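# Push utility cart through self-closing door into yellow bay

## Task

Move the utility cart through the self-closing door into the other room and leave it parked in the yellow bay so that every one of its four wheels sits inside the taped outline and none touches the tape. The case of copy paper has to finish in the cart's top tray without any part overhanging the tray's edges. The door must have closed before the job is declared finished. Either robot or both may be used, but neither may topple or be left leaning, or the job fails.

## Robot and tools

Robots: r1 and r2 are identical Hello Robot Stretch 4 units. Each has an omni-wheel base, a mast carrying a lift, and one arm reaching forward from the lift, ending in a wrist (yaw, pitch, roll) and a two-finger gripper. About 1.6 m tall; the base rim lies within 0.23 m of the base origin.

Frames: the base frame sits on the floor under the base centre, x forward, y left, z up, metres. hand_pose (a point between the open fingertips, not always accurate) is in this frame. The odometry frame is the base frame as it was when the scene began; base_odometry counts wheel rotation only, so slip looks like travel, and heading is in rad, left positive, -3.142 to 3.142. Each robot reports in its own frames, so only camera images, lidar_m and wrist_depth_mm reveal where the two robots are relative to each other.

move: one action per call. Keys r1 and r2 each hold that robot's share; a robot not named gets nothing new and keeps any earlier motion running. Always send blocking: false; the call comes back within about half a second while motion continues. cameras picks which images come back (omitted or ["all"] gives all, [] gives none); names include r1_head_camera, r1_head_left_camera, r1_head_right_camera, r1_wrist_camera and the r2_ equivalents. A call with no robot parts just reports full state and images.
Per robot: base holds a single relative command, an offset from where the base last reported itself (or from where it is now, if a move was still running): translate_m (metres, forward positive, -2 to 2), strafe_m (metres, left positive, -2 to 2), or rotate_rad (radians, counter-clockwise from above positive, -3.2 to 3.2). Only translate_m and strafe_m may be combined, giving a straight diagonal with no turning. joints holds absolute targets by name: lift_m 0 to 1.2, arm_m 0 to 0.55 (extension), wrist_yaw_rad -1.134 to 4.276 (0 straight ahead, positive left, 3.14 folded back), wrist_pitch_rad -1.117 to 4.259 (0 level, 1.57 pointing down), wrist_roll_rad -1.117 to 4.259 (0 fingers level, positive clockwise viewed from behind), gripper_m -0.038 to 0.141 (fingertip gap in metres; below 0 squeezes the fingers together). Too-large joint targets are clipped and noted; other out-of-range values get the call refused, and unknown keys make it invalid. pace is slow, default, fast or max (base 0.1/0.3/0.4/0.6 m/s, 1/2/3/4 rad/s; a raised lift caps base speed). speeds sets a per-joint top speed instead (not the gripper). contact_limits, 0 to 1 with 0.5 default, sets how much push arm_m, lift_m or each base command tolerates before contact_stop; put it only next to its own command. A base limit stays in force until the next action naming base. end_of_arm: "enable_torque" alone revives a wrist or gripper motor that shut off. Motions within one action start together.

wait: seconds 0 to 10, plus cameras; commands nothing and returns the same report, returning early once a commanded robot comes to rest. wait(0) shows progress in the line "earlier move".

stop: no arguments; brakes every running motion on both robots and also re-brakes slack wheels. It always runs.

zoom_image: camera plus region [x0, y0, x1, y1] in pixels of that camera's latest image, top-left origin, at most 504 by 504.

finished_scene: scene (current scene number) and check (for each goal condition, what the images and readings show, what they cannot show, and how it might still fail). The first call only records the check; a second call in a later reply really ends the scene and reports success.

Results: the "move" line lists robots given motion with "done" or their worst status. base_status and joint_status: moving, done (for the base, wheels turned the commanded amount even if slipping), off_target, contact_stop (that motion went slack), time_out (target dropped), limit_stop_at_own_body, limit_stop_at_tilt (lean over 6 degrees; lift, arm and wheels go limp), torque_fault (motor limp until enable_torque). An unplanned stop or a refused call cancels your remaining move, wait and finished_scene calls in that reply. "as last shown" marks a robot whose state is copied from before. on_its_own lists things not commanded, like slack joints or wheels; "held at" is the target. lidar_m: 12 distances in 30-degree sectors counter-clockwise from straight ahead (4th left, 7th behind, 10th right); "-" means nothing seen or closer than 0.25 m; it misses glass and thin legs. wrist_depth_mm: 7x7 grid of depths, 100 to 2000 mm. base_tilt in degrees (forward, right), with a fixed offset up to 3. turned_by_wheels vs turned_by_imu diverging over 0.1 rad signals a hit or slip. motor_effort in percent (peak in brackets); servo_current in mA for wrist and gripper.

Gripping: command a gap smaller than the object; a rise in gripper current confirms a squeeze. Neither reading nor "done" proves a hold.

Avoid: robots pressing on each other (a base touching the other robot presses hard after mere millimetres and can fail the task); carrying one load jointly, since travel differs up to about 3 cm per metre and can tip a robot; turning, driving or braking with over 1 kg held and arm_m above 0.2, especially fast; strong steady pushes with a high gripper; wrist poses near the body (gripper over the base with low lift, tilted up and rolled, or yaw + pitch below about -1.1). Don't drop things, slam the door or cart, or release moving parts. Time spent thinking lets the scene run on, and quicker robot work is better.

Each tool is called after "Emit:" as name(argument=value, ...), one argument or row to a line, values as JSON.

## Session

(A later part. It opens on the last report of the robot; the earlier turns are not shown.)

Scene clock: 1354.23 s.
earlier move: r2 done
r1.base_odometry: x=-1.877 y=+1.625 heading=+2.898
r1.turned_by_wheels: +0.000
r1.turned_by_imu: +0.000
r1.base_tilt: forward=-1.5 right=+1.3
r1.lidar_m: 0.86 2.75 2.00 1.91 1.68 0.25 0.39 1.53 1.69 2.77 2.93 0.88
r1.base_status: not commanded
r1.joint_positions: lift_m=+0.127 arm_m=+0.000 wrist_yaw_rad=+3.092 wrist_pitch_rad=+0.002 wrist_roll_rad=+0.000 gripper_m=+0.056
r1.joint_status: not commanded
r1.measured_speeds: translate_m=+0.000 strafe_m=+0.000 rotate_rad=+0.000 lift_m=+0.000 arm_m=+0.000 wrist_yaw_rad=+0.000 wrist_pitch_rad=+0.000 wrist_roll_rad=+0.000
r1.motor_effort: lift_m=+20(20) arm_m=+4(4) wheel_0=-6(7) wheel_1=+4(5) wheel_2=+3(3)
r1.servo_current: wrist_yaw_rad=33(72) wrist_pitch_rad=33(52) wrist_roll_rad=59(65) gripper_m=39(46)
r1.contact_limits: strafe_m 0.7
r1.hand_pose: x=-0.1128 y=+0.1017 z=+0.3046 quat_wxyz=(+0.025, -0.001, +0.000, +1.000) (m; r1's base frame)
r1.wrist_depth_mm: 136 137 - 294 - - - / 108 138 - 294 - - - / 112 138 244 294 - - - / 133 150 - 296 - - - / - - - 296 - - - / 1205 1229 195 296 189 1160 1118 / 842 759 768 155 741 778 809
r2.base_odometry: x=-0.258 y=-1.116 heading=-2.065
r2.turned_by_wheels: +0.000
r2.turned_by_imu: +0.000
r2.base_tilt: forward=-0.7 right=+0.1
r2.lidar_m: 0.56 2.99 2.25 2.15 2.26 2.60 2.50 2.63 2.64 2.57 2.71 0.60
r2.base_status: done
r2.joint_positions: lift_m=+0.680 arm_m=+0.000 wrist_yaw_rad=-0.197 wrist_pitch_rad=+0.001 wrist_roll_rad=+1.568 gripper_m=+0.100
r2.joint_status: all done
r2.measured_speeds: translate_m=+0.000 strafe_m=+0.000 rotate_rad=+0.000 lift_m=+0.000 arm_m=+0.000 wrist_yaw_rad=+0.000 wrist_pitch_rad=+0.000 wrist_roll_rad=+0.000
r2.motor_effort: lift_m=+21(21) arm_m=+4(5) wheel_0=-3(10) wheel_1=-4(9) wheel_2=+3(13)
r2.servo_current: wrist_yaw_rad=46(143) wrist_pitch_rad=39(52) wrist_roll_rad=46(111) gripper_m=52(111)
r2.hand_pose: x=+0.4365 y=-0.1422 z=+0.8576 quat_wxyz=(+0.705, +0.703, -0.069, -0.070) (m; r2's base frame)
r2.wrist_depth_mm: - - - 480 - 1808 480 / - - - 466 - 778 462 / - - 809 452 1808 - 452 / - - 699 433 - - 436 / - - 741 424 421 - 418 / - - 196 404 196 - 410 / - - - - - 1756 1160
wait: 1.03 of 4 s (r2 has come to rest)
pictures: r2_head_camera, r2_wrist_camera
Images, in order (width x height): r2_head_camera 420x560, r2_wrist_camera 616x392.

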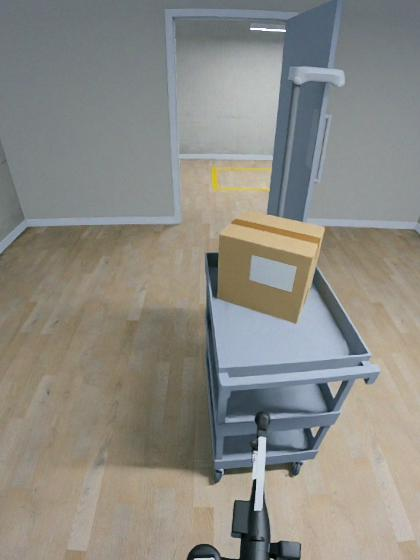

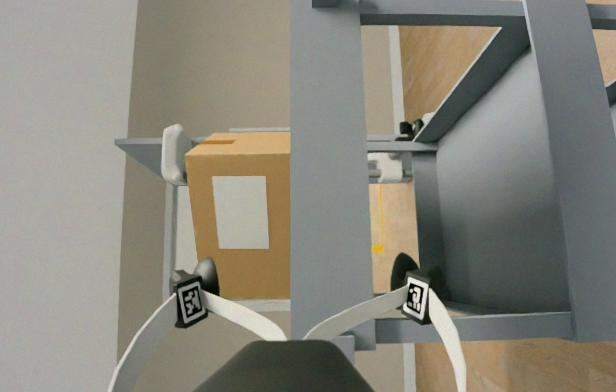

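Emit:
move(
  r2={"base": {"translate_m": 0.135}, "contact_limits": {"translate_m": 0.2}, "pace": "slow"},
  blocking=false,
  cameras=[],
)

Emit:
wait(
  seconds=4,
  cameras=["r2_head_camera", "r2_wrist_camera"],
)

Emit:
zoom_image(
  camera="r2_head_camera",
  region=[190, 330, 410, 490],
)

Scene clock: 1376.93 s.
move: r2 moving
r1.base_odometry: x=-1.877 y=+1.625 heading=+2.898
r1.turned_by_wheels: +0.000
r1.turned_by_imu: +0.000
r1.base_tilt: forward=-1.5 right=+1.3
r1.lidar_m: 0.86 2.74 2.00 1.91 1.69 0.25 0.38 1.51 1.68 2.81 2.91 0.86
r1.base_status: not commanded
r1.joint_positions: lift_m=+0.127 arm_m=+0.000 wrist_yaw_rad=+3.092 wrist_pitch_rad=+0.002 wrist_roll_rad=+0.000 gripper_m=+0.056
r1.joint_status: not commanded
r1.measured_speeds: translate_m=+0.000 strafe_m=+0.000 rotate_rad=+0.000 lift_m=+0.000 arm_m=+0.000 wrist_yaw_rad=+0.000 wrist_pitch_rad=+0.000 wrist_roll_rad=+0.000
r1.motor_effort: lift_m=+20(20) arm_m=+4(4) wheel_0=-6(7) wheel_1=+4(5) wheel_2=+3(3)
r1.servo_current: wrist_yaw_rad=39(72) wrist_pitch_rad=39(52) wrist_roll_rad=39(59) gripper_m=46(46)
r1.contact_limits: strafe_m 0.7
r1.hand_pose: x=-0.1128 y=+0.1017 z=+0.3046 quat_wxyz=(+0.025, -0.001, +0.000, +1.000) (m; r1's base frame)
r1.wrist_depth_mm: 136 138 - 294 - - - / 108 138 - 294 - - - / 112 138 244 294 - - - / 133 150 - 296 - - - / 1921 - - 297 - - - / 1205 1205 195 297 189 1160 1118 / 866 759 759 155 732 768 820
r2.base_odometry: x=-0.264 y=-1.126 heading=-2.065
r2.turned_by_wheels: +0.000
r2.turned_by_imu: +0.001
r2.base_tilt: forward=-0.7 right=+0.1
r2.lidar_m: 0.55 3.01 2.24 2.14 2.29 2.60 2.51 2.64 2.66 2.59 2.72 0.57
r2.base_status: translate_m moving
r2.joint_positions: lift_m=+0.680 arm_m=+0.000 wrist_yaw_rad=-0.197 wrist_pitch_rad=+0.001 wrist_roll_rad=+1.568 gripper_m=+0.100
r2.joint_status: not commanded
r2.measured_speeds: translate_m=+0.048 strafe_m=-0.001 rotate_rad=+0.001 lift_m=+0.000 arm_m=+0.000 wrist_yaw_rad=+0.000 wrist_pitch_rad=+0.000 wrist_roll_rad=+0.000
r2.motor_effort: lift_m=+20(21) arm_m=+4(4) wheel_0=+5(9) wheel_1=+7(7) wheel_2=-9(10)
r2.servo_current: wrist_yaw_rad=46(52) wrist_pitch_rad=26(46) wrist_roll_rad=39(52) gripper_m=52(59)
r2.contact_limits: translate_m 0.2
r2.hand_pose: x=+0.4365 y=-0.1422 z=+0.8576 quat_wxyz=(+0.705, +0.703, -0.069, -0.070) (m; r2's base frame)
r2.wrist_depth_mm: - - - 466 - 1808 469 / - - - 452 - 759 452 / - - 778 439 1808 - 436 / - - 683 424 1025 - 427 / - - 723 410 413 - - / - - 196 399 196 - - / - - - - - 1756 1205
pictures: none
No camera images: "cameras" was empty.

Scene clock: 1379.07 s.
earlier move: r2 done
r1.base_odometry: x=-1.877 y=+1.625 heading=+2.898
r1.turned_by_wheels: +0.000
r1.turned_by_imu: +0.000
r1.base_tilt: forward=-1.6 right=+1.3
r1.lidar_m: 0.85 2.75 1.98 1.91 1.66 0.25 0.38 1.51 1.72 2.81 2.90 0.85
r1.base_status: not commanded
r1.joint_positions: lift_m=+0.127 arm_m=+0.000 wrist_yaw_rad=+3.092 wrist_pitch_rad=+0.002 wrist_roll_rad=+0.000 gripper_m=+0.056
r1.joint_status: not commanded
r1.measured_speeds: translate_m=+0.000 strafe_m=+0.000 rotate_rad=+0.000 lift_m=+0.000 arm_m=+0.000 wrist_yaw_rad=+0.000 wrist_pitch_rad=+0.000 wrist_roll_rad=+0.000
r1.motor_effort: lift_m=+20(20) arm_m=+4(5) wheel_0=-7(7) wheel_1=+5(5) wheel_2=+3(3)
r1.servo_current: wrist_yaw_rad=46(78) wrist_pitch_rad=46(52) wrist_roll_rad=39(65) gripper_m=39(46)
r1.contact_limits: strafe_m 0.7
r1.hand_pose: x=-0.1128 y=+0.1017 z=+0.3046 quat_wxyz=(+0.025, -0.001, +0.000, +1.000) (m; r1's base frame)
r1.wrist_depth_mm: 136 138 - 294 - - - / 108 138 - 294 - - - / 112 138 244 293 - - - / 133 150 - 296 - - - / 1921 - - 297 - - - / 1205 1182 195 296 189 1160 1138 / 866 759 750 155 741 759 809
r2.base_odometry: x=-0.322 y=-1.234 heading=-2.065
r2.turned_by_wheels: +0.000
r2.turned_by_imu: +0.000
r2.base_tilt: forward=-0.7 right=+0.0
r2.lidar_m: 0.42 2.96 2.22 2.16 2.27 2.74 2.63 2.78 2.66 2.59 0.65 0.46
r2.base_status: done
r2.joint_positions: lift_m=+0.680 arm_m=+0.000 wrist_yaw_rad=-0.197 wrist_pitch_rad=+0.001 wrist_roll_rad=+1.568 gripper_m=+0.100
r2.joint_status: not commanded
r2.measured_speeds: translate_m=+0.000 strafe_m=+0.000 rotate_rad=+0.000 lift_m=+0.000 arm_m=+0.000 wrist_yaw_rad=+0.000 wrist_pitch_rad=+0.000 wrist_roll_rad=+0.000
r2.motor_effort: lift_m=+20(21) arm_m=+4(5) wheel_0=+3(9) wheel_1=+3(8) wheel_2=-7(11)
r2.servo_current: wrist_yaw_rad=52(59) wrist_pitch_rad=39(46) wrist_roll_rad=46(59) gripper_m=52(59)
r2.contact_limits: translate_m 0.2
r2.hand_pose: x=+0.4365 y=-0.1422 z=+0.8576 quat_wxyz=(+0.705, +0.703, -0.069, -0.070) (m; r2's base frame)
r2.wrist_depth_mm: - - - 325 - 1863 - / - - - 314 324 768 - / - - 554 304 310 904 - / - - 580 294 297 - - / - - 603 233 289 - - / - - 196 224 196 - - / - - - - 277 277 278
wait: 2.13 of 4 s (r2 has come to rest)
pictures: r2_head_camera, r2_wrist_camera
Images, in order (width x height): r2_head_camera 420x560, r2_wrist_camera 616x392.

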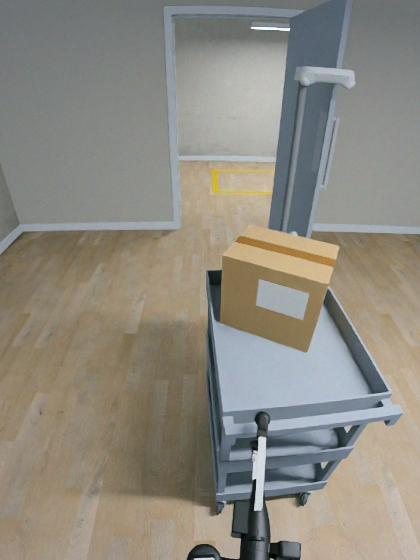

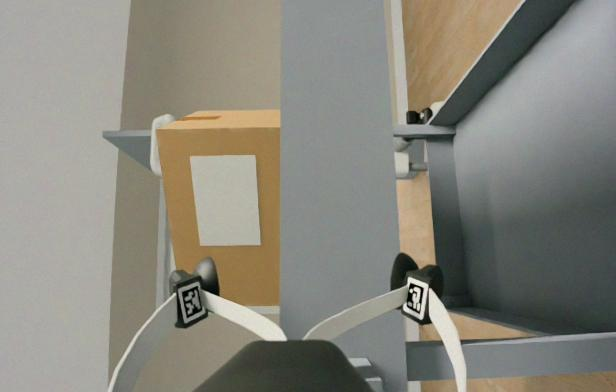

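Scaled by 2.291 from the camera's 420x560 image, which has a finer 1200x1600 frame.

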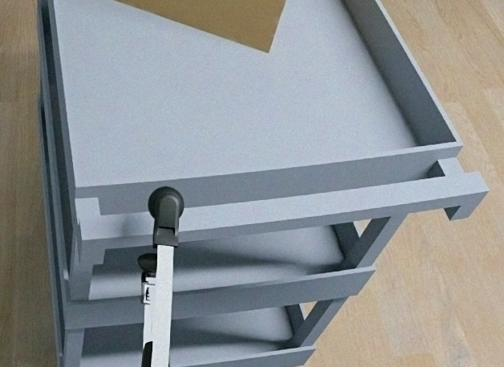

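Emit:
move(
  r2={"joints": {"gripper_m": -0.02}},
  blocking=false,
  cameras=[],
)

Emit:
wait(
  seconds=3,
  cameras=[],
)

Emit:
move(
  r2={"base": {"translate_m": -0.45, "strafe_m": 0.25}, "contact_limits": {"translate_m": 0.4}, "pace": "slow"},
  blocking=false,
  cameras=[],
)

Emit:
wait(
  seconds=8,
  cameras=["r2_head_camera"],
)

Scene clock: 1395.63 s.
move: r2 moving
r1.base_odometry: x=-1.877 y=+1.625 heading=+2.898
r1.turned_by_wheels: +0.000
r1.turned_by_imu: +0.000
r1.base_tilt: forward=-1.5 right=+1.3
r1.lidar_m: 0.85 2.75 2.01 1.91 1.70 0.26 0.36 1.52 1.71 2.82 2.91 0.87
r1.base_status: not commanded
r1.joint_positions: lift_m=+0.127 arm_m=+0.000 wrist_yaw_rad=+3.092 wrist_pitch_rad=+0.002 wrist_roll_rad=+0.000 gripper_m=+0.056
r1.joint_status: not commanded
r1.measured_speeds: translate_m=+0.000 strafe_m=+0.000 rotate_rad=+0.000 lift_m=+0.000 arm_m=+0.000 wrist_yaw_rad=+0.000 wrist_pitch_rad=+0.000 wrist_roll_rad=+0.000
r1.motor_effort: lift_m=+20(20) arm_m=+4(4) wheel_0=-6(7) wheel_1=+5(5) wheel_2=+3(3)
r1.servo_current: wrist_yaw_rad=46(65) wrist_pitch_rad=39(46) wrist_roll_rad=52(65) gripper_m=39(46)
r1.contact_limits: strafe_m 0.7
r1.hand_pose: x=-0.1128 y=+0.1017 z=+0.3046 quat_wxyz=(+0.025, -0.001, +0.000, +1.000) (m; r1's base frame)
r1.wrist_depth_mm: 136 137 - 296 - - - / 108 138 - 296 - - - / 112 139 242 294 - - - / 133 150 - 294 - - - / 1983 - - 297 - - - / 1229 1229 195 296 190 1160 1118 / 854 759 768 156 732 778 820
r2.base_odometry: x=-0.322 y=-1.234 heading=-2.065
r2.turned_by_wheels: +0.000
r2.turned_by_imu: +0.000
r2.base_tilt: forward=-0.7 right=+0.1
r2.lidar_m: 0.44 2.94 2.22 2.17 2.27 2.74 2.64 2.75 2.66 2.57 0.63 0.48
r2.base_status: not commanded
r2.joint_positions: lift_m=+0.680 arm_m=+0.000 wrist_yaw_rad=-0.197 wrist_pitch_rad=+0.001 wrist_roll_rad=+1.568 gripper_m=+0.083
r2.joint_status: gripper_m moving
r2.measured_speeds: translate_m=+0.000 strafe_m=+0.000 rotate_rad=+0.000 lift_m=+0.000 arm_m=+0.000 wrist_yaw_rad=+0.000 wrist_pitch_rad=+0.000 wrist_roll_rad=+0.000
r2.motor_effort: lift_m=+20(21) arm_m=+4(5) wheel_0=+3(4) wheel_1=+3(4) wheel_2=-7(7)
r2.servo_current: wrist_yaw_rad=52(59) wrist_pitch_rad=39(46) wrist_roll_rad=39(59) gripper_m=117(124)
r2.contact_limits: translate_m 0.2
r2.hand_pose: x=+0.4365 y=-0.1422 z=+0.8576 quat_wxyz=(+0.705, +0.703, -0.069, -0.070) (m; r2's base frame)
r2.wrist_depth_mm: - - - 324 - 1863 - / - - - 315 324 759 - / - - 554 304 310 891 - / - - 574 294 298 - - / - - 603 233 287 831 - / - - 195 224 189 - - / - - - - 277 277 277
pictures: none
No camera images: "cameras" was empty.

Scene clock: 1397.03 s.
earlier move: r2 done
r1.base_odometry: x=-1.877 y=+1.625 heading=+2.898
r1.turned_by_wheels: +0.000
r1.turned_by_imu: +0.000
r1.base_tilt: forward=-1.5 right=+1.3
r1.lidar_m: 0.84 2.76 1.97 1.91 1.69 0.25 0.38 1.53 1.69 2.81 2.93 0.87
r1.base_status: not commanded
r1.joint_positions: lift_m=+0.127 arm_m=+0.000 wrist_yaw_rad=+3.092 wrist_pitch_rad=+0.002 wrist_roll_rad=+0.000 gripper_m=+0.056
r1.joint_status: not commanded
r1.measured_speeds: translate_m=+0.000 strafe_m=+0.000 rotate_rad=+0.000 lift_m=+0.000 arm_m=+0.000 wrist_yaw_rad=+0.000 wrist_pitch_rad=+0.000 wrist_roll_rad=+0.000
r1.motor_effort: lift_m=+20(20) arm_m=+4(4) wheel_0=-7(7) wheel_1=+5(5) wheel_2=+3(3)
r1.servo_current: wrist_yaw_rad=52(72) wrist_pitch_rad=33(52) wrist_roll_rad=39(65) gripper_m=39(52)
r1.contact_limits: strafe_m 0.7
r1.hand_pose: x=-0.1128 y=+0.1017 z=+0.3046 quat_wxyz=(+0.025, -0.001, +0.000, +1.000) (m; r1's base frame)
r1.wrist_depth_mm: 136 138 - 293 - - - / 108 138 - 294 - - - / 112 138 243 294 - - - / 134 150 - 296 - - - / 1983 - - 296 - - - / 1205 1205 195 294 189 1160 1098 / 854 759 768 155 750 778 809
r2.base_odometry: x=-0.322 y=-1.234 heading=-2.065
r2.turned_by_wheels: +0.000
r2.turned_by_imu: +0.000
r2.base_tilt: forward=-0.7 right=+0.1
r2.lidar_m: 0.43 2.94 2.24 2.16 2.26 2.71 2.65 2.75 2.65 2.56 0.62 0.47
r2.base_status: not commanded
r2.joint_positions: lift_m=+0.680 arm_m=+0.000 wrist_yaw_rad=-0.197 wrist_pitch_rad=+0.001 wrist_roll_rad=+1.568 gripper_m=-0.018
r2.joint_status: all done
r2.measured_speeds: translate_m=+0.000 strafe_m=+0.000 rotate_rad=+0.000 lift_m=+0.000 arm_m=+0.000 wrist_yaw_rad=+0.000 wrist_pitch_rad=+0.000 wrist_roll_rad=+0.000
r2.motor_effort: lift_m=+20(21) arm_m=+4(5) wheel_0=+3(4) wheel_1=+3(4) wheel_2=-6(7)
r2.servo_current: wrist_yaw_rad=39(59) wrist_pitch_rad=39(46) wrist_roll_rad=39(59) gripper_m=124(241)
r2.contact_limits: translate_m 0.2
r2.hand_pose: x=+0.4365 y=-0.1422 z=+0.8576 quat_wxyz=(+0.705, +0.703, -0.069, -0.070) (m; r2's base frame)
r2.wrist_depth_mm: - - - 315 324 1808 - / - - - 306 314 778 - / - - 549 241 300 931 - / - - 569 233 290 - - / - - 609 224 285 878 - / - - 187 216 179 - - / - - - - 270 271 272
wait: 1.40 of 3 s (r2 has come to rest)
pictures: none
No camera images: "cameras" was empty.

Scene clock: 1397.53 s.
move: r2 moving
r1.base_odometry: x=-1.877 y=+1.625 heading=+2.898
r1.turned_by_wheels: +0.000
r1.turned_by_imu: +0.000
r1.base_tilt: forward=-1.5 right=+1.3
r1.lidar_m: 0.89 2.76 2.01 1.92 1.69 0.25 0.38 1.51 1.72 2.82 2.91 0.90
r1.base_status: not commanded
r1.joint_positions: lift_m=+0.127 arm_m=+0.000 wrist_yaw_rad=+3.092 wrist_pitch_rad=+0.002 wrist_roll_rad=+0.000 gripper_m=+0.056
r1.joint_status: not commanded
r1.measured_speeds: translate_m=+0.000 strafe_m=+0.000 rotate_rad=+0.000 lift_m=+0.000 arm_m=+0.000 wrist_yaw_rad=+0.000 wrist_pitch_rad=+0.000 wrist_roll_rad=+0.000
r1.motor_effort: lift_m=+20(20) arm_m=+4(4) wheel_0=-6(6) wheel_1=+5(5) wheel_2=+3(3)
r1.servo_current: wrist_yaw_rad=46(59) wrist_pitch_rad=46(46) wrist_roll_rad=46(59) gripper_m=39(46)
r1.contact_limits: strafe_m 0.7
r1.hand_pose: x=-0.1128 y=+0.1017 z=+0.3046 quat_wxyz=(+0.025, -0.001, +0.000, +1.000) (m; r1's base frame)
r1.wrist_depth_mm: 136 137 - 294 - - - / 108 138 - 294 - - - / 112 138 243 294 - - - / 133 150 - 297 - - - / 1983 - - 297 - - - / 1182 1182 195 297 189 1160 1160 / 854 759 750 155 750 778 809
r2.base_odometry: x=-0.310 y=-1.227 heading=-2.065
r2.turned_by_wheels: +0.000
r2.turned_by_imu: +0.000
r2.base_tilt: forward=-0.7 right=+0.1
r2.lidar_m: 0.43 2.96 2.22 2.15 2.23 2.69 2.63 2.75 2.67 2.59 0.63 0.47
r2.base_status: translate_m moving; strafe_m moving
r2.joint_positions: lift_m=+0.680 arm_m=+0.000 wrist_yaw_rad=-0.197 wrist_pitch_rad=+0.001 wrist_roll_rad=+1.568 gripper_m=-0.018
r2.joint_status: not commanded
r2.measured_speeds: translate_m=-0.048 strafe_m=+0.027 rotate_rad=-0.004 lift_m=+0.000 arm_m=+0.000 wrist_yaw_rad=+0.000 wrist_pitch_rad=+0.000 wrist_roll_rad=+0.000
r2.motor_effort: lift_m=+20(21) arm_m=+4(5) wheel_0=-7(11) wheel_1=-1(4) wheel_2=+10(10)
r2.servo_current: wrist_yaw_rad=52(52) wrist_pitch_rad=39(46) wrist_roll_rad=46(59) gripper_m=137(137)
r2.contact_limits: translate_m 0.4
r2.hand_pose: x=+0.4365 y=-0.1422 z=+0.8576 quat_wxyz=(+0.705, +0.703, -0.069, -0.070) (m; r2's base frame)
r2.wrist_depth_mm: - - - 312 322 1756 - / - - - 306 314 798 - / - - 554 239 300 917 - / - - 574 232 290 - - / - - 603 225 285 854 - / - - 187 216 178 554 - / - - - - 270 271 273
pictures: none
No camera images: "cameras" was empty.

Scene clock: 1403.33 s.
earlier move: r2 done
r1.base_odometry: x=-1.877 y=+1.625 heading=+2.898
r1.turned_by_wheels: +0.000
r1.turned_by_imu: +0.000
r1.base_tilt: forward=-1.6 right=+1.3
r1.lidar_m: 1.43 2.76 2.00 1.92 1.70 0.25 0.37 1.52 1.67 2.82 2.91 1.43
r1.base_status: not commanded
r1.joint_positions: lift_m=+0.127 arm_m=+0.000 wrist_yaw_rad=+3.092 wrist_pitch_rad=+0.002 wrist_roll_rad=+0.000 gripper_m=+0.056
r1.joint_status: not commanded
r1.measured_speeds: translate_m=+0.000 strafe_m=+0.000 rotate_rad=+0.000 lift_m=+0.000 arm_m=+0.000 wrist_yaw_rad=+0.000 wrist_pitch_rad=+0.000 wrist_roll_rad=+0.000
r1.motor_effort: lift_m=+20(20) arm_m=+4(4) wheel_0=-6(7) wheel_1=+5(5) wheel_2=+3(3)
r1.servo_current: wrist_yaw_rad=39(85) wrist_pitch_rad=39(52) wrist_roll_rad=52(72) gripper_m=39(52)
r1.contact_limits: strafe_m 0.7
r1.hand_pose: x=-0.1128 y=+0.1017 z=+0.3046 quat_wxyz=(+0.025, -0.001, +0.000, +1.000) (m; r1's base frame)
r1.wrist_depth_mm: 136 138 - 293 - - - / 108 138 - 294 - - - / 112 138 244 294 - - - / 133 150 - 294 - - - / 1983 - - 296 - - - / 1205 1229 195 296 189 1160 1118 / 842 750 768 156 741 768 831
r2.base_odometry: x=+0.112 y=-0.957 heading=-2.066
r2.turned_by_wheels: -0.001
r2.turned_by_imu: -0.001
r2.base_tilt: forward=-0.7 right=+0.1
r2.lidar_m: 0.48 2.63 1.99 1.90 2.02 2.26 2.17 2.29 2.91 2.80 0.54 0.45
r2.base_status: done
r2.joint_positions: lift_m=+0.680 arm_m=+0.000 wrist_yaw_rad=-0.202 wrist_pitch_rad=+0.001 wrist_roll_rad=+1.568 gripper_m=-0.018
r2.joint_status: not commanded
r2.measured_speeds: translate_m=+0.000 strafe_m=+0.000 rotate_rad=+0.000 lift_m=+0.000 arm_m=+0.000 wrist_yaw_rad=+0.000 wrist_pitch_rad=+0.000 wrist_roll_rad=+0.000
r2.motor_effort: lift_m=+20(21) arm_m=+4(5) wheel_0=-7(14) wheel_1=-4(7) wheel_2=+4(13)
r2.servo_current: wrist_yaw_rad=46(65) wrist_pitch_rad=39(52) wrist_roll_rad=52(65) gripper_m=124(137)
r2.contact_limits: translate_m 0.4
r2.hand_pose: x=+0.4358 y=-0.1436 z=+0.8576 quat_wxyz=(+0.704, +0.703, -0.071, -0.072) (m; r2's base frame)
r2.wrist_depth_mm: - - - 217 277 768 - / - - 512 278 277 854 - / - - 554 220 278 866 - / - - 603 220 279 878 - / - - - 220 279 1921 - / - - 187 221 180 1537 415 / - - - - 286 1618 1138
wait: 5.80 of 8 s (r2 has come to rest)
pictures: r2_head_camera
Images, in order (width x height): r2_head_camera 420x560.

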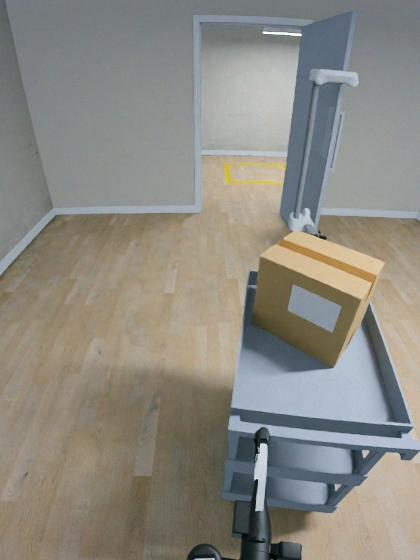

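Emit:
zoom_image(
  camera="r2_head_camera",
  region=[200, 360, 420, 520],
)

Scaled by 2.291 from the camera's 420x560 image, which has a finer 1200x1600 frame.

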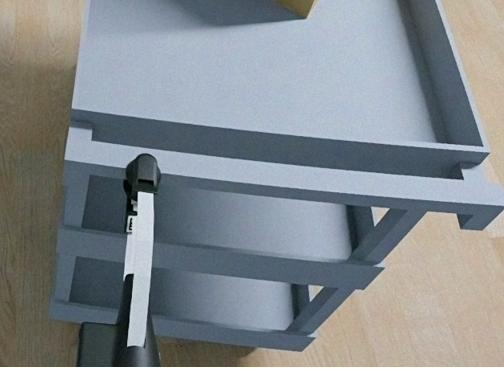

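Emit:
move(
  r2={"joints": {"gripper_m": 0.09}},
  blocking=false,
  cameras=[],
)

Emit:
wait(
  seconds=3,
  cameras=[],
)

Emit:
move(
  r2={"base": {"translate_m": -0.13}},
  blocking=false,
  cameras=[],
)

Emit:
wait(
  seconds=2.5,
  cameras=[],
)

Emit:
move(
  r2={"base": {"strafe_m": -0.256}, "joints": {"wrist_yaw_rad": 0.2}},
  blocking=false,
  cameras=[],
)

Emit:
wait(
  seconds=4,
  cameras=["r2_head_camera"],
)

Emit:
zoom_image(
  camera="r2_head_camera",
  region=[120, 330, 360, 490],
)

Scene clock: 1462.27 s.
move: r2 moving
r1.base_odometry: x=-1.877 y=+1.625 heading=+2.898
r1.turned_by_wheels: +0.000
r1.turned_by_imu: +0.000
r1.base_tilt: forward=-1.5 right=+1.3
r1.lidar_m: 1.40 2.77 2.00 1.91 1.70 0.25 0.38 1.52 1.71 2.79 2.93 1.43
r1.base_status: not commanded
r1.joint_positions: lift_m=+0.127 arm_m=+0.000 wrist_yaw_rad=+3.092 wrist_pitch_rad=+0.002 wrist_roll_rad=+0.000 gripper_m=+0.056
r1.joint_status: not commanded
r1.measured_speeds: translate_m=+0.000 strafe_m=+0.000 rotate_rad=+0.000 lift_m=+0.000 arm_m=+0.000 wrist_yaw_rad=+0.000 wrist_pitch_rad=+0.000 wrist_roll_rad=+0.000
r1.motor_effort: lift_m=+20(20) arm_m=+4(4) wheel_0=-6(6) wheel_1=+4(5) wheel_2=+3(3)
r1.servo_current: wrist_yaw_rad=46(72) wrist_pitch_rad=39(52) wrist_roll_rad=52(65) gripper_m=46(46)
r1.contact_limits: strafe_m 0.7
r1.hand_pose: x=-0.1128 y=+0.1017 z=+0.3046 quat_wxyz=(+0.025, -0.001, +0.000, +1.000) (m; r1's base frame)
r1.wrist_depth_mm: 136 138 - 293 - - - / 108 138 - 294 - - - / 112 138 244 293 - - - / 133 150 - 294 - - - / 1983 - - 296 - - - / 1182 1182 194 294 189 1160 1098 / 842 759 759 156 759 768 820
r2.base_odometry: x=+0.112 y=-0.957 heading=-2.066
r2.turned_by_wheels: +0.000
r2.turned_by_imu: +0.001
r2.base_tilt: forward=-0.7 right=+0.1
r2.lidar_m: 0.47 2.64 1.98 1.91 2.02 2.24 2.16 2.30 2.88 2.80 0.52 0.42
r2.base_status: not commanded
r2.joint_positions: lift_m=+0.680 arm_m=+0.000 wrist_yaw_rad=-0.202 wrist_pitch_rad=+0.001 wrist_roll_rad=+1.568 gripper_m=+0.005
r2.joint_status: gripper_m moving
r2.measured_speeds: translate_m=+0.000 strafe_m=+0.000 rotate_rad=+0.000 lift_m=+0.000 arm_m=+0.000 wrist_yaw_rad=+0.000 wrist_pitch_rad=+0.000 wrist_roll_rad=+0.000
r2.motor_effort: lift_m=+20(21) arm_m=+4(5) wheel_0=-6(7) wheel_1=-4(5) wheel_2=+4(4)
r2.servo_current: wrist_yaw_rad=39(59) wrist_pitch_rad=39(46) wrist_roll_rad=52(52) gripper_m=59(117)
r2.contact_limits: translate_m 0.4
r2.hand_pose: x=+0.4358 y=-0.1436 z=+0.8576 quat_wxyz=(+0.704, +0.703, -0.071, -0.072) (m; r2's base frame)
r2.wrist_depth_mm: - - - 220 279 778 - / - - 512 278 282 878 - / - - 559 222 281 878 - / - - 609 224 283 891 - / - - - 224 285 1921 - / - - 190 224 182 1537 314 / - - - - - 1708 1138
pictures: none
No camera images: "cameras" was empty.

Scene clock: 1463.57 s.
earlier move: r2 done
r1.base_odometry: x=-1.877 y=+1.625 heading=+2.898
r1.turned_by_wheels: +0.000
r1.turned_by_imu: +0.000
r1.base_tilt: forward=-1.6 right=+1.3
r1.lidar_m: 1.41 2.74 2.00 1.92 1.69 0.25 0.39 1.51 1.71 2.82 2.87 1.42
r1.base_status: not commanded
r1.joint_positions: lift_m=+0.127 arm_m=+0.000 wrist_yaw_rad=+3.092 wrist_pitch_rad=+0.002 wrist_roll_rad=+0.000 gripper_m=+0.056
r1.joint_status: not commanded
r1.measured_speeds: translate_m=+0.000 strafe_m=+0.000 rotate_rad=+0.000 lift_m=+0.000 arm_m=+0.000 wrist_yaw_rad=+0.000 wrist_pitch_rad=+0.000 wrist_roll_rad=+0.000
r1.motor_effort: lift_m=+20(20) arm_m=+4(4) wheel_0=-6(7) wheel_1=+4(5) wheel_2=+3(3)
r1.servo_current: wrist_yaw_rad=33(72) wrist_pitch_rad=39(52) wrist_roll_rad=65(65) gripper_m=39(52)
r1.contact_limits: strafe_m 0.7
r1.hand_pose: x=-0.1128 y=+0.1017 z=+0.3046 quat_wxyz=(+0.025, -0.001, +0.000, +1.000) (m; r1's base frame)
r1.wrist_depth_mm: 136 138 - 294 - - - / 108 138 - 296 - - - / 112 139 244 294 - - - / 133 150 - 294 - - - / - - - 297 - - - / 1205 1205 195 294 189 1138 1118 / 854 750 768 155 750 768 809
r2.base_odometry: x=+0.112 y=-0.957 heading=-2.066
r2.turned_by_wheels: +0.000
r2.turned_by_imu: +0.000
r2.base_tilt: forward=-0.7 right=+0.1
r2.lidar_m: 0.48 2.66 2.00 1.92 2.02 2.25 2.15 2.29 2.89 2.81 0.53 0.46
r2.base_status: not commanded
r2.joint_positions: lift_m=+0.680 arm_m=+0.000 wrist_yaw_rad=-0.202 wrist_pitch_rad=+0.001 wrist_roll_rad=+1.568 gripper_m=+0.090
r2.joint_status: all done
r2.measured_speeds: translate_m=+0.000 strafe_m=+0.000 rotate_rad=+0.000 lift_m=+0.000 arm_m=+0.000 wrist_yaw_rad=+0.000 wrist_pitch_rad=+0.000 wrist_roll_rad=+0.000
r2.motor_effort: lift_m=+20(21) arm_m=+4(5) wheel_0=-5(7) wheel_1=-3(5) wheel_2=+3(4)
r2.servo_current: wrist_yaw_rad=52(65) wrist_pitch_rad=46(46) wrist_roll_rad=52(59) gripper_m=52(117)
r2.contact_limits: translate_m 0.4
r2.hand_pose: x=+0.4358 y=-0.1436 z=+0.8576 quat_wxyz=(+0.704, +0.703, -0.071, -0.072) (m; r2's base frame)
r2.wrist_depth_mm: - - - 223 282 788 - / - - 517 282 283 - - / - - 554 282 285 - - / - - 615 286 285 - - / - - 668 286 285 1863 - / - - 191 228 193 306 297 / - - - - - 1756 1205
wait: 1.30 of 3 s (r2 has come to rest)
pictures: none
No camera images: "cameras" was empty.

Scene clock: 1464.07 s.
move: r2 moving
r1.base_odometry: x=-1.877 y=+1.625 heading=+2.898
r1.turned_by_wheels: +0.000
r1.turned_by_imu: +0.000
r1.base_tilt: forward=-1.5 right=+1.3
r1.lidar_m: 1.39 2.76 2.00 1.89 1.66 0.25 0.37 1.53 1.70 2.82 2.92 1.40
r1.base_status: not commanded
r1.joint_positions: lift_m=+0.127 arm_m=+0.000 wrist_yaw_rad=+3.092 wrist_pitch_rad=+0.002 wrist_roll_rad=+0.000 gripper_m=+0.056
r1.joint_status: not commanded
r1.measured_speeds: translate_m=+0.000 strafe_m=+0.000 rotate_rad=+0.000 lift_m=+0.000 arm_m=+0.000 wrist_yaw_rad=+0.000 wrist_pitch_rad=+0.000 wrist_roll_rad=+0.000
r1.motor_effort: lift_m=+20(20) arm_m=+4(4) wheel_0=-6(7) wheel_1=+4(5) wheel_2=+3(3)
r1.servo_current: wrist_yaw_rad=46(72) wrist_pitch_rad=39(46) wrist_roll_rad=46(59) gripper_m=39(52)
r1.contact_limits: strafe_m 0.7
r1.hand_pose: x=-0.1128 y=+0.1017 z=+0.3046 quat_wxyz=(+0.025, -0.001, +0.000, +1.000) (m; r1's base frame)
r1.wrist_depth_mm: 135 138 - 294 - - - / 107 138 - 293 - - - / 112 138 244 296 - - - / 133 150 - 297 - - - / 1983 - - 297 - - - / 1160 1205 195 296 189 1098 1098 / 854 750 759 155 750 768 809
r2.base_odometry: x=+0.127 y=-0.930 heading=-2.066
r2.turned_by_wheels: +0.000
r2.turned_by_imu: +0.000
r2.base_tilt: forward=-0.7 right=+0.0
r2.lidar_m: 0.48 2.67 1.99 1.91 2.03 2.21 2.15 2.27 2.90 2.81 0.57 0.47
r2.base_status: translate_m moving
r2.joint_positions: lift_m=+0.680 arm_m=+0.000 wrist_yaw_rad=-0.202 wrist_pitch_rad=+0.001 wrist_roll_rad=+1.568 gripper_m=+0.090
r2.joint_status: not commanded
r2.measured_speeds: translate_m=-0.122 strafe_m=+0.000 rotate_rad=-0.001 lift_m=+0.000 arm_m=+0.000 wrist_yaw_rad=+0.000 wrist_pitch_rad=+0.000 wrist_roll_rad=+0.000
r2.motor_effort: lift_m=+20(21) arm_m=+4(5) wheel_0=-7(12) wheel_1=-7(10) wheel_2=+11(13)
r2.servo_current: wrist_yaw_rad=59(59) wrist_pitch_rad=39(46) wrist_roll_rad=46(52) gripper_m=52(52)
r2.hand_pose: x=+0.4358 y=-0.1436 z=+0.8576 quat_wxyz=(+0.704, +0.703, -0.071, -0.072) (m; r2's base frame)
r2.wrist_depth_mm: - - - 307 309 778 - / - - 539 309 309 891 - / - - 580 310 312 917 - / - - 640 312 314 917 - / - - 691 315 314 1863 - / - - 191 256 192 324 340 / - - - - - 1708 1205
pictures: none
No camera images: "cameras" was empty.

Scene clock: 1465.30 s.
earlier move: r2 done
r1.base_odometry: x=-1.877 y=+1.625 heading=+2.898
r1.turned_by_wheels: +0.000
r1.turned_by_imu: +0.000
r1.base_tilt: forward=-1.5 right=+1.3
r1.lidar_m: 1.40 2.74 1.99 1.92 1.69 0.25 0.39 1.53 1.67 2.81 2.92 1.41
r1.base_status: not commanded
r1.joint_positions: lift_m=+0.127 arm_m=+0.000 wrist_yaw_rad=+3.092 wrist_pitch_rad=+0.002 wrist_roll_rad=+0.000 gripper_m=+0.056
r1.joint_status: not commanded
r1.measured_speeds: translate_m=+0.000 strafe_m=+0.000 rotate_rad=+0.000 lift_m=+0.000 arm_m=+0.000 wrist_yaw_rad=+0.000 wrist_pitch_rad=+0.000 wrist_roll_rad=+0.000
r1.motor_effort: lift_m=+20(20) arm_m=+4(4) wheel_0=-6(7) wheel_1=+4(5) wheel_2=+3(3)
r1.servo_current: wrist_yaw_rad=52(72) wrist_pitch_rad=39(52) wrist_roll_rad=39(59) gripper_m=39(52)
r1.contact_limits: strafe_m 0.7
r1.hand_pose: x=-0.1128 y=+0.1017 z=+0.3046 quat_wxyz=(+0.025, -0.001, +0.000, +1.000) (m; r1's base frame)
r1.wrist_depth_mm: 136 138 - 293 - - - / 108 138 - 296 - - - / 112 138 243 296 - - - / 134 150 - 294 - - - / - - - 297 - - - / 1205 1205 195 296 189 1160 1098 / 842 759 759 156 750 778 798
r2.base_odometry: x=+0.173 y=-0.843 heading=-2.066
r2.turned_by_wheels: +0.000
r2.turned_by_imu: +0.000
r2.base_tilt: forward=-0.7 right=+0.1
r2.lidar_m: 0.59 2.66 1.96 1.89 2.03 2.09 2.04 2.15 2.88 2.79 0.70 0.57
r2.base_status: done
r2.joint_positions: lift_m=+0.680 arm_m=+0.000 wrist_yaw_rad=-0.202 wrist_pitch_rad=+0.001 wrist_roll_rad=+1.568 gripper_m=+0.090
r2.joint_status: not commanded
r2.measured_speeds: translate_m=+0.000 strafe_m=+0.000 rotate_rad=+0.000 lift_m=+0.000 arm_m=+0.000 wrist_yaw_rad=+0.000 wrist_pitch_rad=+0.000 wrist_roll_rad=+0.000
r2.motor_effort: lift_m=+20(21) arm_m=+4(5) wheel_0=-4(12) wheel_1=-3(10) wheel_2=+4(13)
r2.servo_current: wrist_yaw_rad=46(59) wrist_pitch_rad=33(46) wrist_roll_rad=46(65) gripper_m=52(59)
r2.hand_pose: x=+0.4358 y=-0.1436 z=+0.8576 quat_wxyz=(+0.704, +0.703, -0.071, -0.072) (m; r2's base frame)
r2.wrist_depth_mm: - - - 404 - 759 - / - - 741 404 991 - - / - - 654 410 1008 - 410 / - - 732 410 1008 - 413 / - - - 410 413 - 413 / - - 191 379 190 544 421 / - - - - - 1756 1182
wait: 1.23 of 2.5 s (r2 has come to rest)
pictures: none
No camera images: "cameras" was empty.

Scene clock: 1465.80 s.
move: r2 moving
r1.base_odometry: x=-1.877 y=+1.625 heading=+2.898
r1.turned_by_wheels: +0.000
r1.turned_by_imu: +0.000
r1.base_tilt: forward=-1.5 right=+1.3
r1.lidar_m: 1.42 2.76 2.00 1.92 1.70 0.25 0.37 1.52 1.72 2.82 2.91 1.40
r1.base_status: not commanded
r1.joint_positions: lift_m=+0.127 arm_m=+0.000 wrist_yaw_rad=+3.092 wrist_pitch_rad=+0.002 wrist_roll_rad=+0.000 gripper_m=+0.056
r1.joint_status: not commanded
r1.measured_speeds: translate_m=+0.000 strafe_m=+0.000 rotate_rad=+0.000 lift_m=+0.000 arm_m=+0.000 wrist_yaw_rad=+0.000 wrist_pitch_rad=+0.000 wrist_roll_rad=+0.000
r1.motor_effort: lift_m=+20(20) arm_m=+4(4) wheel_0=-6(7) wheel_1=+5(5) wheel_2=+3(3)
r1.servo_current: wrist_yaw_rad=46(59) wrist_pitch_rad=46(46) wrist_roll_rad=39(59) gripper_m=39(46)
r1.contact_limits: strafe_m 0.7
r1.hand_pose: x=-0.1128 y=+0.1017 z=+0.3046 quat_wxyz=(+0.025, -0.001, +0.000, +1.000) (m; r1's base frame)
r1.wrist_depth_mm: 136 138 - 291 - - - / 107 138 - 296 - - - / 112 139 244 294 - - - / 133 149 - 294 - - - / - - - 296 - - - / 1205 1205 195 296 189 1138 1118 / 866 750 759 156 732 778 831
r2.base_odometry: x=+0.142 y=-0.826 heading=-2.066
r2.turned_by_wheels: +0.000
r2.turned_by_imu: +0.000
r2.base_tilt: forward=-0.6 right=+0.1
r2.lidar_m: 0.56 2.71 2.05 1.94 2.04 2.13 2.05 2.18 2.84 2.76 2.93 0.55
r2.base_status: strafe_m moving
r2.joint_positions: lift_m=+0.680 arm_m=+0.000 wrist_yaw_rad=+0.190 wrist_pitch_rad=+0.001 wrist_roll_rad=+1.568 gripper_m=+0.090
r2.joint_status: wrist_yaw_rad moving
r2.measured_speeds: translate_m=+0.001 strafe_m=-0.141 rotate_rad=-0.004 lift_m=+0.000 arm_m=+0.000 wrist_yaw_rad=+0.322 wrist_pitch_rad=+0.000 wrist_roll_rad=+0.000
r2.motor_effort: lift_m=+21(21) arm_m=+5(5) wheel_0=+12(12) wheel_1=-11(11) wheel_2=-1(3)
r2.servo_current: wrist_yaw_rad=26(111) wrist_pitch_rad=39(46) wrist_roll_rad=46(52) gripper_m=52(52)
r2.hand_pose: x=+0.4706 y=-0.0315 z=+0.8576 quat_wxyz=(+0.705, +0.703, +0.067, +0.067) (m; r2's base frame)
r2.wrist_depth_mm: - - 591 314 330 - - / - - 676 338 347 - - / - - - 362 389 1708 500 / - - - 332 - 1499 1078 / - - - - - 1708 1205 / - - 191 - 195 1576 1182 / - - - - - 1708 1182
pictures: none
No camera images: "cameras" was empty.

Scene clock: 1467.47 s.
earlier move: r2 done
r1.base_odometry: x=-1.877 y=+1.625 heading=+2.898
r1.turned_by_wheels: +0.000
r1.turned_by_imu: +0.000
r1.base_tilt: forward=-1.6 right=+1.3
r1.lidar_m: 1.41 2.75 2.01 1.91 1.68 0.25 0.38 1.52 1.70 2.80 2.91 1.42
r1.base_status: not commanded
r1.joint_positions: lift_m=+0.127 arm_m=+0.000 wrist_yaw_rad=+3.092 wrist_pitch_rad=+0.002 wrist_roll_rad=+0.000 gripper_m=+0.056
r1.joint_status: not commanded
r1.measured_speeds: translate_m=+0.000 strafe_m=+0.000 rotate_rad=+0.000 lift_m=+0.000 arm_m=+0.000 wrist_yaw_rad=+0.000 wrist_pitch_rad=+0.000 wrist_roll_rad=+0.000
r1.motor_effort: lift_m=+20(20) arm_m=+4(4) wheel_0=-7(7) wheel_1=+5(5) wheel_2=+3(3)
r1.servo_current: wrist_yaw_rad=33(72) wrist_pitch_rad=39(46) wrist_roll_rad=46(65) gripper_m=46(46)
r1.contact_limits: strafe_m 0.7
r1.hand_pose: x=-0.1128 y=+0.1017 z=+0.3046 quat_wxyz=(+0.025, -0.001, +0.000, +1.000) (m; r1's base frame)
r1.wrist_depth_mm: 136 138 - 294 - - - / 108 138 - 294 - - - / 112 138 243 296 - - - / 133 150 - 294 - - - / 1983 - - 297 - - - / 1182 1205 195 296 189 1138 1118 / 866 750 759 155 741 778 831
r2.base_odometry: x=-0.052 y=-0.721 heading=-2.066
r2.turned_by_wheels: +0.000
r2.turned_by_imu: +0.000
r2.base_tilt: forward=-0.6 right=+0.1
r2.lidar_m: 0.52 0.58 2.24 2.17 2.31 2.10 2.04 2.14 2.62 2.52 2.68 0.51
r2.base_status: done
r2.joint_positions: lift_m=+0.680 arm_m=+0.000 wrist_yaw_rad=+0.197 wrist_pitch_rad=+0.001 wrist_roll_rad=+1.568 gripper_m=+0.090
r2.joint_status: all done
r2.measured_speeds: translate_m=+0.000 strafe_m=+0.000 rotate_rad=+0.000 lift_m=+0.000 arm_m=+0.000 wrist_yaw_rad=+0.000 wrist_pitch_rad=+0.000 wrist_roll_rad=+0.000
r2.motor_effort: lift_m=+20(21) arm_m=+5(5) wheel_0=+2(14) wheel_1=-1(12) wheel_2=+0(3)
r2.servo_current: wrist_yaw_rad=39(111) wrist_pitch_rad=26(46) wrist_roll_rad=46(59) gripper_m=46(52)
r2.hand_pose: x=+0.4708 y=-0.0292 z=+0.8576 quat_wxyz=(+0.705, +0.703, +0.070, +0.069) (m; r2's base frame)
r2.wrist_depth_mm: - - 591 229 282 - - / - - 535 289 298 - - / - - 591 307 320 904 - / - - 723 332 347 - - / - - - 362 366 - - / - - 191 320 191 1618 500 / - - - - 433 439 433
wait: 1.67 of 4 s (r2 has come to rest)
pictures: r2_head_camera
Images, in order (width x height): r2_head_camera 420x560.

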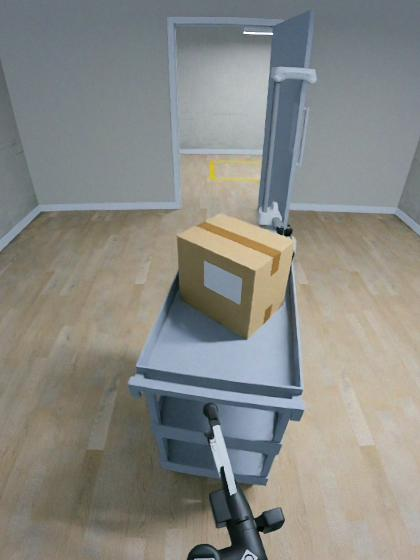

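Scaled by 2.100 from the camera's 420x560 image, which has a finer 1200x1600 frame.

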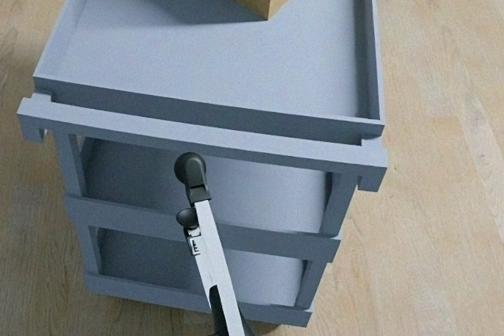

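Emit:
move(
  r2={"base": {"translate_m": 0.045, "strafe_m": -0.053}, "contact_limits": {"translate_m": 0.2}, "pace": "slow"},
  blocking=false,
  cameras=[],
)

Emit:
wait(
  seconds=3,
  cameras=["r2_head_camera"],
)

Emit:
zoom_image(
  camera="r2_head_camera",
  region=[120, 330, 360, 490],
)

Scene clock: 1499.77 s.
move: r2 moving
r1.base_odometry: x=-1.877 y=+1.625 heading=+2.898
r1.turned_by_wheels: +0.000
r1.turned_by_imu: +0.000
r1.base_tilt: forward=-1.6 right=+1.3
r1.lidar_m: 1.41 2.76 1.98 1.89 1.69 0.25 0.40 1.54 1.68 2.80 2.89 1.40
r1.base_status: not commanded
r1.joint_positions: lift_m=+0.127 arm_m=+0.000 wrist_yaw_rad=+3.092 wrist_pitch_rad=+0.002 wrist_roll_rad=+0.000 gripper_m=+0.056
r1.joint_status: not commanded
r1.measured_speeds: translate_m=+0.000 strafe_m=+0.000 rotate_rad=+0.000 lift_m=+0.000 arm_m=+0.000 wrist_yaw_rad=+0.000 wrist_pitch_rad=+0.000 wrist_roll_rad=+0.000
r1.motor_effort: lift_m=+20(20) arm_m=+4(4) wheel_0=-6(7) wheel_1=+5(5) wheel_2=+3(3)
r1.servo_current: wrist_yaw_rad=59(65) wrist_pitch_rad=33(52) wrist_roll_rad=33(59) gripper_m=39(46)
r1.contact_limits: strafe_m 0.7
r1.hand_pose: x=-0.1128 y=+0.1017 z=+0.3046 quat_wxyz=(+0.025, -0.001, +0.000, +1.000) (m; r1's base frame)
r1.wrist_depth_mm: 136 138 - 293 - - - / 108 138 - 296 - - - / 112 138 244 294 - - - / 133 150 - 296 - - - / 1983 - - 294 - - - / 1182 1229 195 296 189 1160 1138 / 842 750 759 156 750 778 820
r2.base_odometry: x=-0.064 y=-0.724 heading=-2.067
r2.turned_by_wheels: -0.001
r2.turned_by_imu: +0.000
r2.base_tilt: forward=-0.7 right=+0.1
r2.lidar_m: 0.50 0.59 2.28 2.18 2.33 2.12 2.05 2.18 2.63 2.54 2.71 0.52
r2.base_status: translate_m moving; strafe_m moving
r2.joint_positions: lift_m=+0.680 arm_m=+0.000 wrist_yaw_rad=+0.197 wrist_pitch_rad=+0.001 wrist_roll_rad=+1.568 gripper_m=+0.090
r2.joint_status: not commanded
r2.measured_speeds: translate_m=+0.033 strafe_m=-0.037 rotate_rad=+0.001 lift_m=+0.000 arm_m=+0.000 wrist_yaw_rad=+0.000 wrist_pitch_rad=+0.000 wrist_roll_rad=+0.000
r2.motor_effort: lift_m=+20(21) arm_m=+4(5) wheel_0=+5(9) wheel_1=-6(6) wheel_2=-10(10)
r2.servo_current: wrist_yaw_rad=52(59) wrist_pitch_rad=46(46) wrist_roll_rad=52(52) gripper_m=46(52)
r2.contact_limits: translate_m 0.2
r2.hand_pose: x=+0.4708 y=-0.0292 z=+0.8576 quat_wxyz=(+0.705, +0.703, +0.070, +0.069) (m; r2's base frame)
r2.wrist_depth_mm: - - 597 265 274 820 - / - - 517 279 293 820 - / - - 580 297 310 891 - / - - 699 324 332 - - / - - - 351 357 - - / - - 191 310 192 1618 512 / - - - - 430 430 439
pictures: none
No camera images: "cameras" was empty.

Scene clock: 1501.20 s.
earlier move: r2 done
r1.base_odometry: x=-1.877 y=+1.625 heading=+2.898
r1.turned_by_wheels: +0.000
r1.turned_by_imu: +0.000
r1.base_tilt: forward=-1.5 right=+1.3
r1.lidar_m: 1.41 2.75 1.99 1.90 1.70 0.25 0.35 1.52 1.69 2.82 2.91 1.41
r1.base_status: not commanded
r1.joint_positions: lift_m=+0.127 arm_m=+0.000 wrist_yaw_rad=+3.092 wrist_pitch_rad=+0.002 wrist_roll_rad=+0.000 gripper_m=+0.056
r1.joint_status: not commanded
r1.measured_speeds: translate_m=+0.000 strafe_m=+0.000 rotate_rad=+0.000 lift_m=+0.000 arm_m=+0.000 wrist_yaw_rad=+0.000 wrist_pitch_rad=+0.000 wrist_roll_rad=+0.000
r1.motor_effort: lift_m=+20(20) arm_m=+4(4) wheel_0=-6(7) wheel_1=+5(5) wheel_2=+3(3)
r1.servo_current: wrist_yaw_rad=59(72) wrist_pitch_rad=46(52) wrist_roll_rad=52(65) gripper_m=33(46)
r1.contact_limits: strafe_m 0.7
r1.hand_pose: x=-0.1128 y=+0.1017 z=+0.3046 quat_wxyz=(+0.025, -0.001, +0.000, +1.000) (m; r1's base frame)
r1.wrist_depth_mm: 136 138 - 293 - - - / 108 138 - 296 - - - / 112 139 243 296 - - - / 134 150 - 296 - - - / 1921 - - 296 - - - / 1205 1205 195 296 189 1160 1118 / 842 768 759 156 741 768 820
r2.base_odometry: x=-0.120 y=-0.736 heading=-2.066
r2.turned_by_wheels: +0.000
r2.turned_by_imu: +0.000
r2.base_tilt: forward=-0.6 right=+0.1
r2.lidar_m: 0.47 0.53 2.33 2.21 2.33 2.16 2.10 2.22 2.59 2.50 2.64 0.46
r2.base_status: done
r2.joint_positions: lift_m=+0.680 arm_m=+0.000 wrist_yaw_rad=+0.197 wrist_pitch_rad=+0.001 wrist_roll_rad=+1.568 gripper_m=+0.090
r2.joint_status: not commanded
r2.measured_speeds: translate_m=+0.000 strafe_m=+0.000 rotate_rad=+0.000 lift_m=+0.000 arm_m=+0.000 wrist_yaw_rad=+0.000 wrist_pitch_rad=+0.000 wrist_roll_rad=+0.000
r2.motor_effort: lift_m=+20(21) arm_m=+4(5) wheel_0=+5(11) wheel_1=-4(7) wheel_2=-7(11)
r2.servo_current: wrist_yaw_rad=39(59) wrist_pitch_rad=39(46) wrist_roll_rad=39(59) gripper_m=52(59)
r2.contact_limits: translate_m 0.2
r2.hand_pose: x=+0.4708 y=-0.0292 z=+0.8576 quat_wxyz=(+0.705, +0.703, +0.070, +0.069) (m; r2's base frame)
r2.wrist_depth_mm: - - - 177 229 254 - / - - 525 188 242 820 - / - - 488 256 259 842 - / - - 603 270 278 - - / - - 723 233 297 - - / - - 191 244 192 1756 - / - - - - - 1708 496
wait: 1.43 of 3 s (r2 has come to rest)
pictures: r2_head_camera
Images, in order (width x height): r2_head_camera 420x560.

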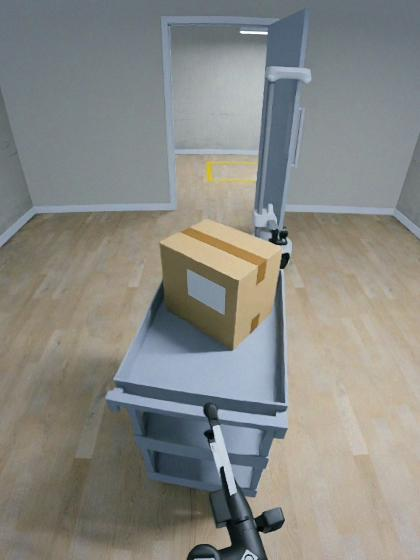

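Scaled by 2.100 from the camera's 420x560 image, which has a finer 1200x1600 frame.

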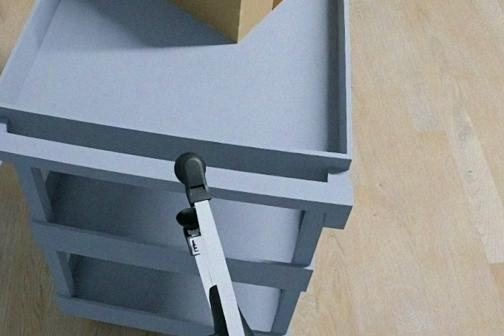

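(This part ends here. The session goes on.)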